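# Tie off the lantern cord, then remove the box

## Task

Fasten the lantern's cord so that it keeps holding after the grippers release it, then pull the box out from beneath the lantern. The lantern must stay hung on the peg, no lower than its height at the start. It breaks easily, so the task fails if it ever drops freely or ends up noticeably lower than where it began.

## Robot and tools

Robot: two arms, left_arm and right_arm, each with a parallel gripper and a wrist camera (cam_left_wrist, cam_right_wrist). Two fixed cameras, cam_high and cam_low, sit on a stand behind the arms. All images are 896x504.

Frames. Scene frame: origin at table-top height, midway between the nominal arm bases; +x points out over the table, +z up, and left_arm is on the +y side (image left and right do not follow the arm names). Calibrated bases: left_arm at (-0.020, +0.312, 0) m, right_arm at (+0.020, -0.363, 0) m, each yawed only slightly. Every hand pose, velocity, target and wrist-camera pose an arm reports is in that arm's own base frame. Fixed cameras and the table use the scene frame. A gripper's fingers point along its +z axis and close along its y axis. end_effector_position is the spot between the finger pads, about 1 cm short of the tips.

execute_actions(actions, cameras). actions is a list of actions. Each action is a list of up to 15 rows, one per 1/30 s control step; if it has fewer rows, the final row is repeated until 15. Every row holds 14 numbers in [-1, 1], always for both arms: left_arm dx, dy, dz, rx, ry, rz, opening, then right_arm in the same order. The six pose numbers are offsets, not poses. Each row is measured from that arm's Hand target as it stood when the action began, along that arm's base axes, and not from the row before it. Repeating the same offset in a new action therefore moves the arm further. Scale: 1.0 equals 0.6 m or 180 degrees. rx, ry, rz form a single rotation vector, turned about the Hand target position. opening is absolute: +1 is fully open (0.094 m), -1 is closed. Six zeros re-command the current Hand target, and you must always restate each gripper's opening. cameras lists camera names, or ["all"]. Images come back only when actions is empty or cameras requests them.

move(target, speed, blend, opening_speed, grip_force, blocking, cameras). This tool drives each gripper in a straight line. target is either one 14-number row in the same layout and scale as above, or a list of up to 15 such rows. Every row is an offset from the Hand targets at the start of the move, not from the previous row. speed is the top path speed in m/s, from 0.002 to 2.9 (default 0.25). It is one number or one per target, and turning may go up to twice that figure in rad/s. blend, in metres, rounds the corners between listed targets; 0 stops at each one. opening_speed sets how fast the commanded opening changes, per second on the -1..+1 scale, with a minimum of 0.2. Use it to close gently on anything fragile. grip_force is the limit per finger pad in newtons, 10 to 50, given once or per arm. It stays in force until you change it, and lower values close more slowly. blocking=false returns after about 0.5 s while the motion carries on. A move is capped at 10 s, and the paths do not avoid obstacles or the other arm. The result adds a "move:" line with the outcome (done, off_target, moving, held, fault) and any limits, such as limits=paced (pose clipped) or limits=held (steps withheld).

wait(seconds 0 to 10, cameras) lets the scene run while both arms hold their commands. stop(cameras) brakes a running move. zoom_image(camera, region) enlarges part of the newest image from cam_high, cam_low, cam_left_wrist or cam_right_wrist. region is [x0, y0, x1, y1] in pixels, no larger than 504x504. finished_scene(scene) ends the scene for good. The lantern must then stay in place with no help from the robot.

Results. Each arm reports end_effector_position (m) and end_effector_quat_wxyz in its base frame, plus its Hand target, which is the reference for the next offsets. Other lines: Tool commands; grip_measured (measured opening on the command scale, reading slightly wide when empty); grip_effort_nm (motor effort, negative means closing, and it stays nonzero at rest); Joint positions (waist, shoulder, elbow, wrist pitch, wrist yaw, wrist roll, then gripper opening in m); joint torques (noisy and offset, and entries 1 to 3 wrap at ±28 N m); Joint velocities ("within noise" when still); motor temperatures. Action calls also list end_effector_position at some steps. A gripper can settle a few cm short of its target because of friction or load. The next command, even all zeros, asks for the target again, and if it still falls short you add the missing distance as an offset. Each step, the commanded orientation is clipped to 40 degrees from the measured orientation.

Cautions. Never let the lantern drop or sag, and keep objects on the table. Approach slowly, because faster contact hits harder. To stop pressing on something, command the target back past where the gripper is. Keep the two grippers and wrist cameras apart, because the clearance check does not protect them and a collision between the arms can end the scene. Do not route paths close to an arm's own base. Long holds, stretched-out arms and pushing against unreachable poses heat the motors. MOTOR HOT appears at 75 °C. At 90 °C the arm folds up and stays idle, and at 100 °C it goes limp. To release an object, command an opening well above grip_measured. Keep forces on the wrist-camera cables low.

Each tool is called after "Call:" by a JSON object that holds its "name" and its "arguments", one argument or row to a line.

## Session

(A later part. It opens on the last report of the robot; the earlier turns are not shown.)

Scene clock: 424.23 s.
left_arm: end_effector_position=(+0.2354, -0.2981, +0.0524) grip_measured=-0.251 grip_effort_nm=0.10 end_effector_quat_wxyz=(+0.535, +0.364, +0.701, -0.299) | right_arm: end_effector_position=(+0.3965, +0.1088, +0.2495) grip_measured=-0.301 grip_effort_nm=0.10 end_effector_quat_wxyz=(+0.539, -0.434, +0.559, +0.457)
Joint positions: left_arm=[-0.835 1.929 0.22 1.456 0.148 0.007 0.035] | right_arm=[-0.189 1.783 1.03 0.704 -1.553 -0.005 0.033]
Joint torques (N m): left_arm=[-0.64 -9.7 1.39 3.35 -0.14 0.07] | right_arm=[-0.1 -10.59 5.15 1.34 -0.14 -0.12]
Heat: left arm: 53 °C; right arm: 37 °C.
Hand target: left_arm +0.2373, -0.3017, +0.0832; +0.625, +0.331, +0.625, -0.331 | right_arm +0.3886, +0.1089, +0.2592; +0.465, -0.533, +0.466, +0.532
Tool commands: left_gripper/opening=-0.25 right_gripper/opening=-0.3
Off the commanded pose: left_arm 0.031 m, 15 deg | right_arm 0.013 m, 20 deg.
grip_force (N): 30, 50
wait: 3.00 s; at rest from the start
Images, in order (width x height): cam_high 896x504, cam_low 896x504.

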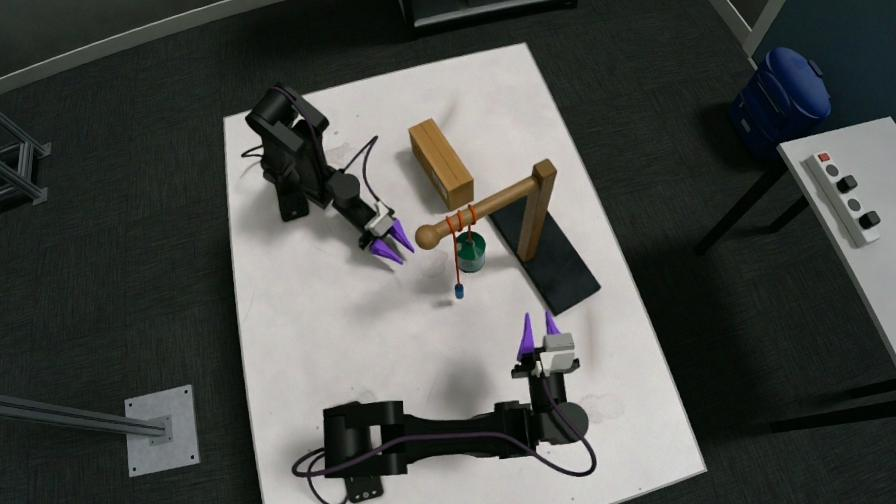

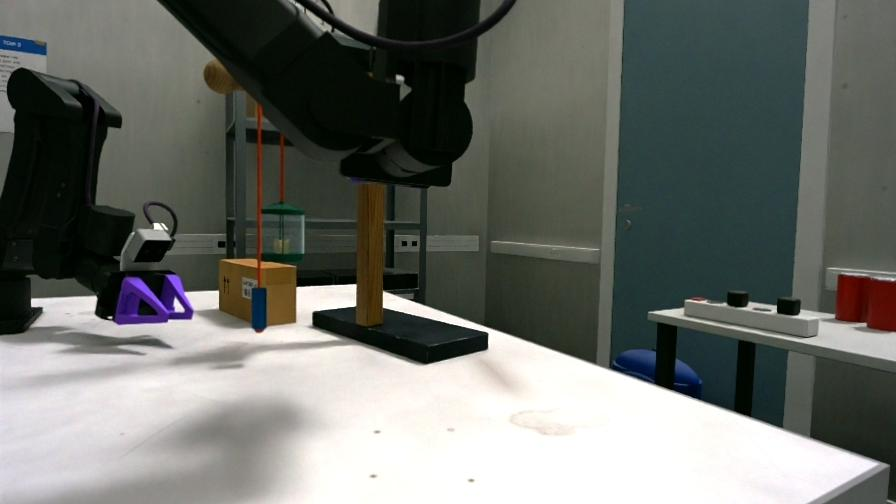

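Call:
{"name": "wait", "arguments": {
  "seconds": 1.5,
  "cameras": ["cam_high","cam_low"]
}}

Call:
{"name": "zoom_image", "arguments": {
  "camera": "cam_high",
  "region": [410, 150, 560, 300]
}}

Call:
{"name": "zoom_image", "arguments": {
  "camera": "cam_low",
  "region": [240, 180, 360, 300]
}}

Scene clock: 429.23 s.
left_arm: end_effector_position=(+0.2354, -0.2981, +0.0524) grip_measured=-0.251 grip_effort_nm=0.09 end_effector_quat_wxyz=(+0.535, +0.364, +0.701, -0.299) | right_arm: end_effector_position=(+0.3965, +0.1088, +0.2495) grip_measured=-0.301 grip_effort_nm=0.10 end_effector_quat_wxyz=(+0.539, -0.434, +0.559, +0.457)
Joint positions: left_arm=[-0.835 1.929 0.22 1.456 0.148 0.007 0.035] | right_arm=[-0.189 1.783 1.03 0.704 -1.553 -0.005 0.033]
Joint torques (N m): left_arm=[-0.61 -9.66 1.32 3.36 -0.13 0.08] | right_arm=[-0.06 -10.61 5.12 1.35 -0.14 -0.13]
Motor temperatures (°C): left_arm=[23 32 27 54 25 26 27] | right_arm=[27 38 32 34 24 25 23]
Heat: left arm: 54 °C; right arm: 38 °C.
Hand target: left_arm +0.2373, -0.3017, +0.0832; +0.625, +0.331, +0.625, -0.331 | right_arm +0.3886, +0.1089, +0.2592; +0.465, -0.533, +0.466, +0.532
Tool commands: left_gripper/opening=-0.25 right_gripper/opening=-0.3
Off the commanded pose: left_arm 0.031 m, 15 deg | right_arm 0.013 m, 20 deg.
grip_force (N): 30, 50
wait: 1.50 s; at rest from the start
Images, in order (width x height): cam_high 896x504, cam_low 896x504.

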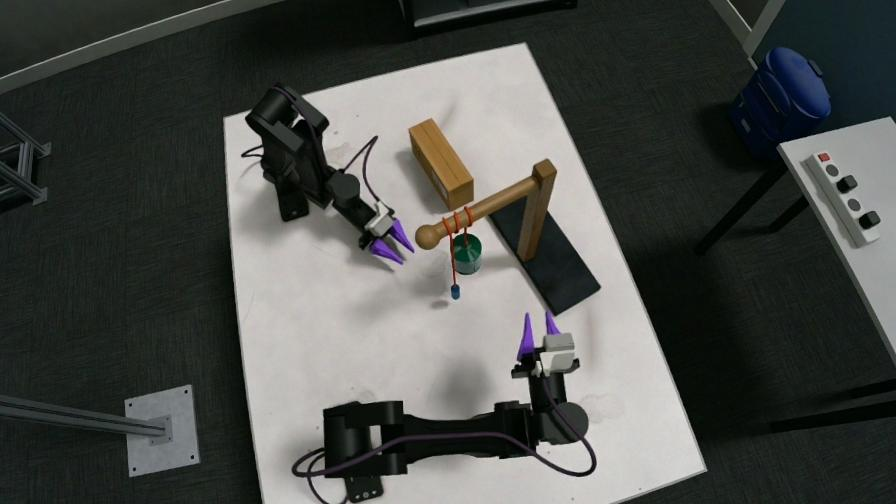

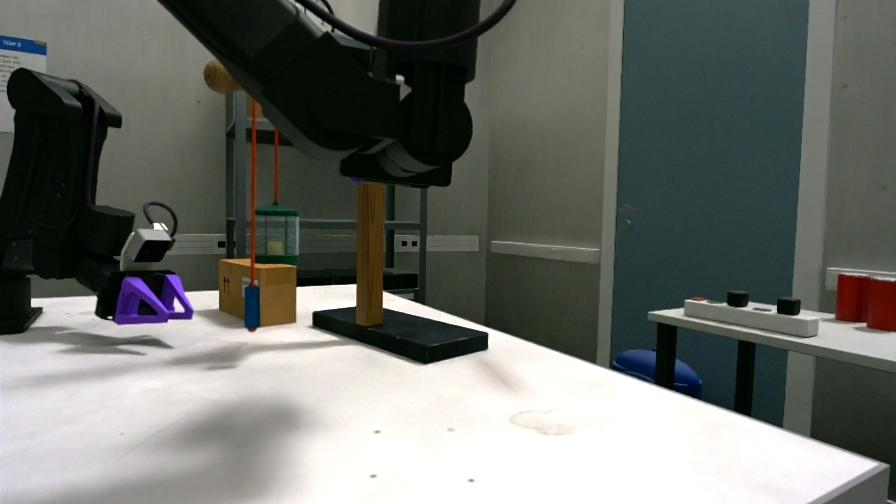

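Scaled by 3.360 from the camera's 896x504 image, which has a finer 1280x720 frame.

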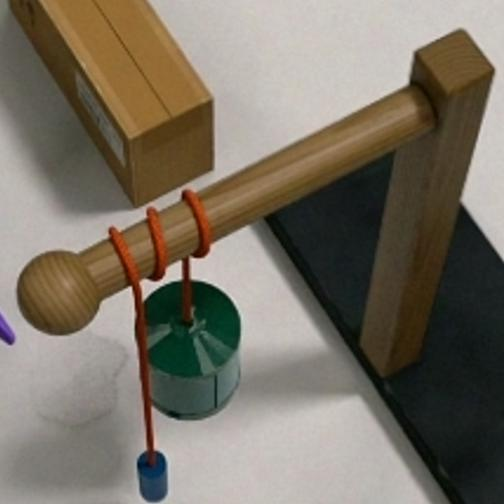

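Scaled by 4.200 from the camera's 896x504 image, which has a finer 1280x720 frame.

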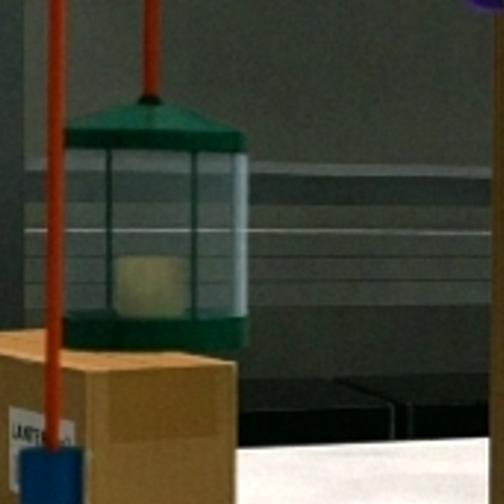

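Call:
{"name": "wait", "arguments": {
  "seconds": 3,
  "cameras": ["cam_high","cam_low"]
}}

Call:
{"name": "zoom_image", "arguments": {
  "camera": "cam_high",
  "region": [410, 150, 560, 300]
}}

Call:
{"name": "zoom_image", "arguments": {
  "camera": "cam_low",
  "region": [240, 180, 360, 300]
}}

Scene clock: 434.13 s.
left_arm: end_effector_position=(+0.2354, -0.2981, +0.0524) grip_measured=-0.251 grip_effort_nm=0.10 end_effector_quat_wxyz=(+0.535, +0.364, +0.701, -0.299) | right_arm: end_effector_position=(+0.3965, +0.1088, +0.2495) grip_measured=-0.301 grip_effort_nm=0.10 end_effector_quat_wxyz=(+0.539, -0.434, +0.559, +0.457)
Joint positions: left_arm=[-0.835 1.929 0.22 1.456 0.148 0.007 0.035] | right_arm=[-0.189 1.783 1.03 0.704 -1.553 -0.005 0.033]
Joint torques (N m): left_arm=[-0.58 -9.62 1.39 3.32 -0.11 0.07] | right_arm=[-0.05 -10.61 5.14 1.34 -0.13 -0.13]
Motor temperatures (°C): left_arm=[23 33 27 55 25 26 27] | right_arm=[27 38 32 34 24 25 23]
Heat: left arm: 55 °C; right arm: 38 °C.
Hand target: left_arm +0.2373, -0.3017, +0.0832; +0.625, +0.331, +0.625, -0.331 | right_arm +0.3886, +0.1089, +0.2592; +0.465, -0.533, +0.466, +0.532
Tool commands: left_gripper/opening=-0.25 right_gripper/opening=-0.3
Off the commanded pose: left_arm 0.031 m, 15 deg | right_arm 0.013 m, 20 deg.
grip_force (N): 30, 50
wait: 3.00 s; at rest from the start
Images, in order (width x height): cam_high 896x504, cam_low 896x504.

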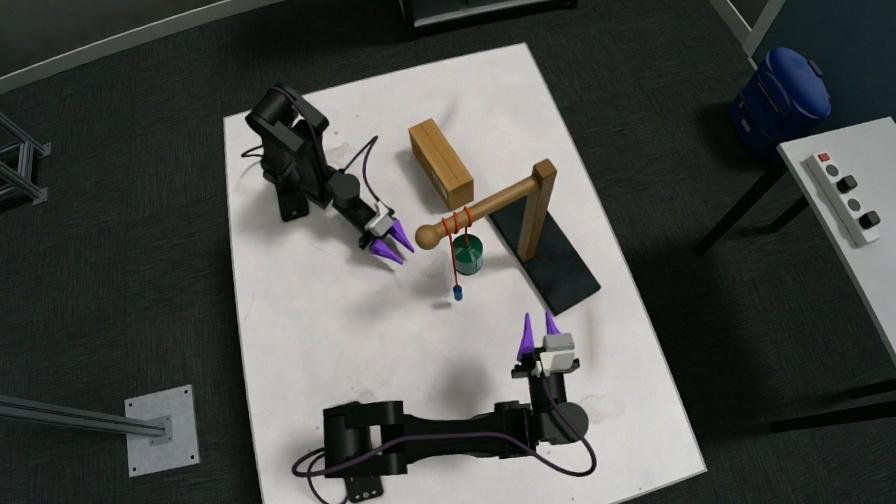

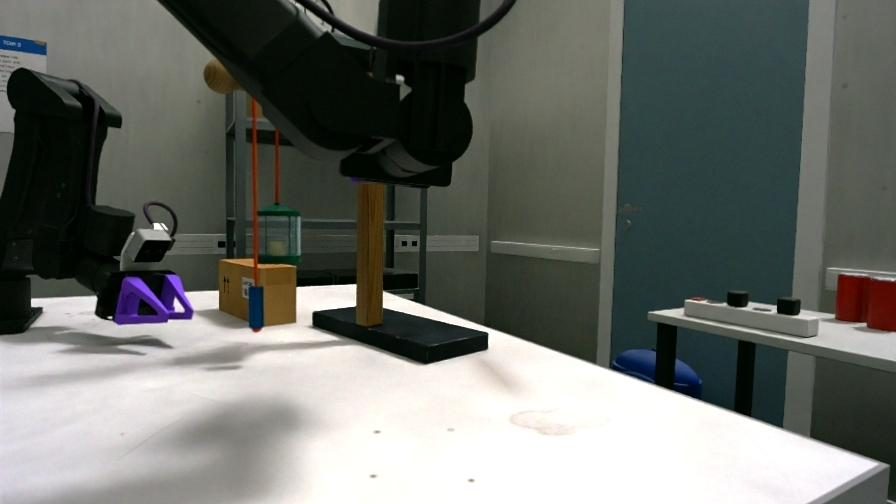

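Scaled by 3.360 from the camera's 896x504 image, which has a finer 1280x720 frame.

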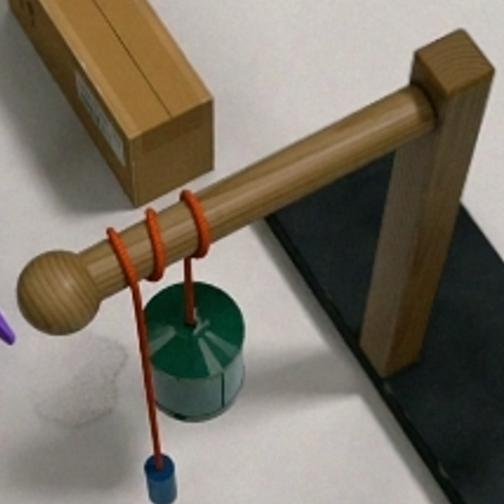

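Scaled by 4.200 from the camera's 896x504 image, which has a finer 1280x720 frame.

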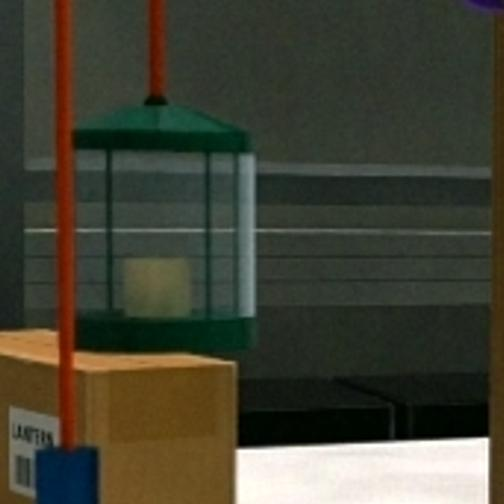

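Call:
{"name": "wait", "arguments": {
  "seconds": 4,
  "cameras": ["cam_high","cam_low"]
}}

Call:
{"name": "zoom_image", "arguments": {
  "camera": "cam_high",
  "region": [410, 150, 560, 300]
}}

Call:
{"name": "zoom_image", "arguments": {
  "camera": "cam_low",
  "region": [240, 180, 360, 300]
}}

Scene clock: 439.23 s.
left_arm: end_effector_position=(+0.2354, -0.2981, +0.0524) grip_measured=-0.251 grip_effort_nm=0.09 end_effector_quat_wxyz=(+0.535, +0.364, +0.701, -0.299) | right_arm: end_effector_position=(+0.3965, +0.1088, +0.2495) grip_measured=-0.301 grip_effort_nm=0.10 end_effector_quat_wxyz=(+0.539, -0.434, +0.559, +0.457)
Joint positions: left_arm=[-0.835 1.929 0.22 1.456 0.148 0.007 0.035] | right_arm=[-0.189 1.783 1.03 0.704 -1.553 -0.005 0.033]
Joint torques (N m): left_arm=[-0.61 -9.68 1.36 3.34 -0.13 0.07] | right_arm=[-0.08 -10.59 5.2 1.35 -0.12 -0.12]
Motor temperatures (°C): left_arm=[23 33 27 56 25 26 27] | right_arm=[27 38 32 34 24 25 23]
Heat: left arm: 56 °C; right arm: 38 °C.
Hand target: left_arm +0.2373, -0.3017, +0.0832; +0.625, +0.331, +0.625, -0.331 | right_arm +0.3886, +0.1089, +0.2592; +0.465, -0.533, +0.466, +0.532
Tool commands: left_gripper/opening=-0.25 right_gripper/opening=-0.3
Off the commanded pose: left_arm 0.031 m, 15 deg | right_arm 0.013 m, 20 deg.
grip_force (N): 30, 50
wait: 4.00 s; at rest from the start
Images, in order (width x height): cam_high 896x504, cam_low 896x504.

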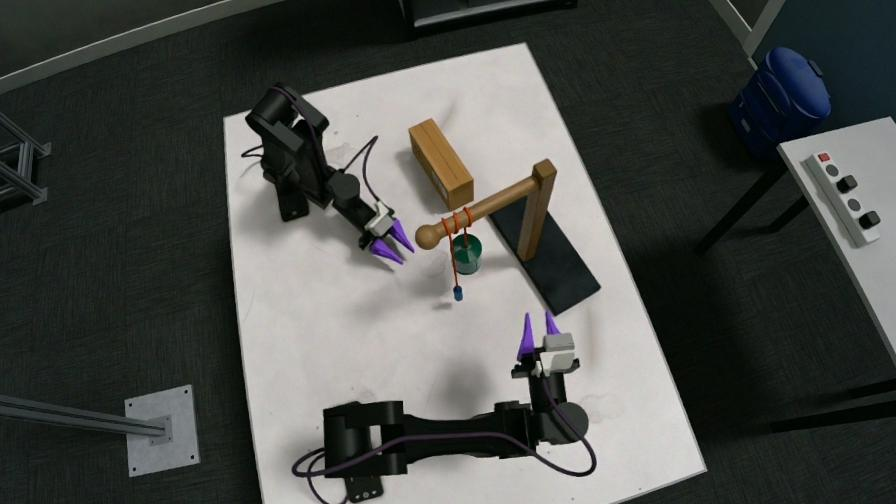

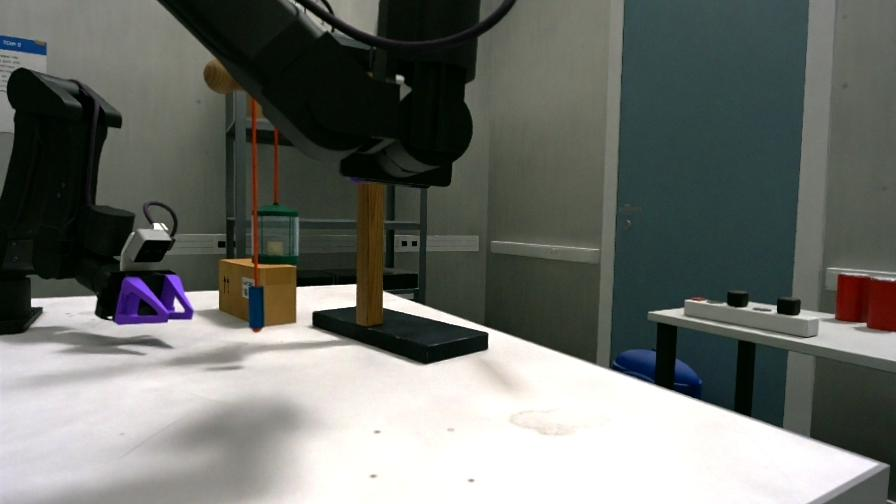

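Scaled by 3.360 from the camera's 896x504 image, which has a finer 1280x720 frame.

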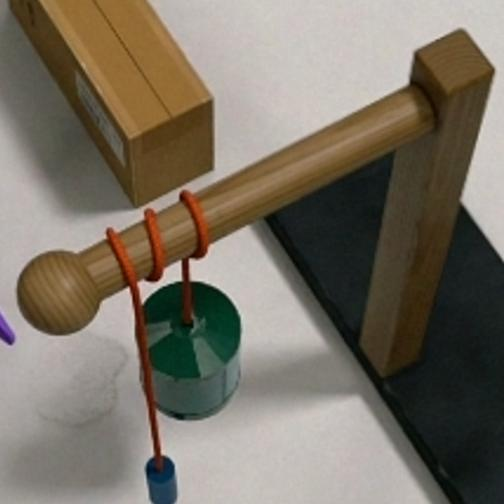

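Scaled by 4.200 from the camera's 896x504 image, which has a finer 1280x720 frame.

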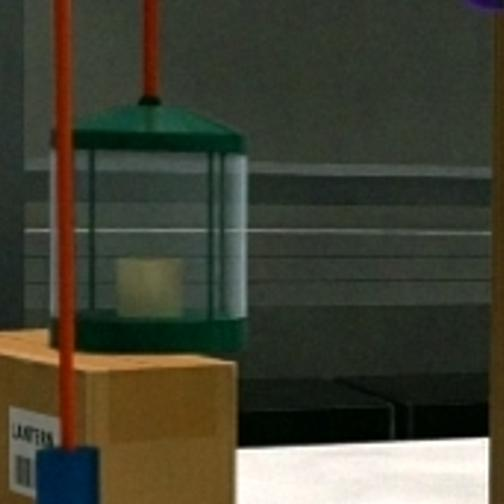

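Call:
{"name": "finished_scene", "arguments": {
  "scene": 1
}}

The scene is finished: the task was done.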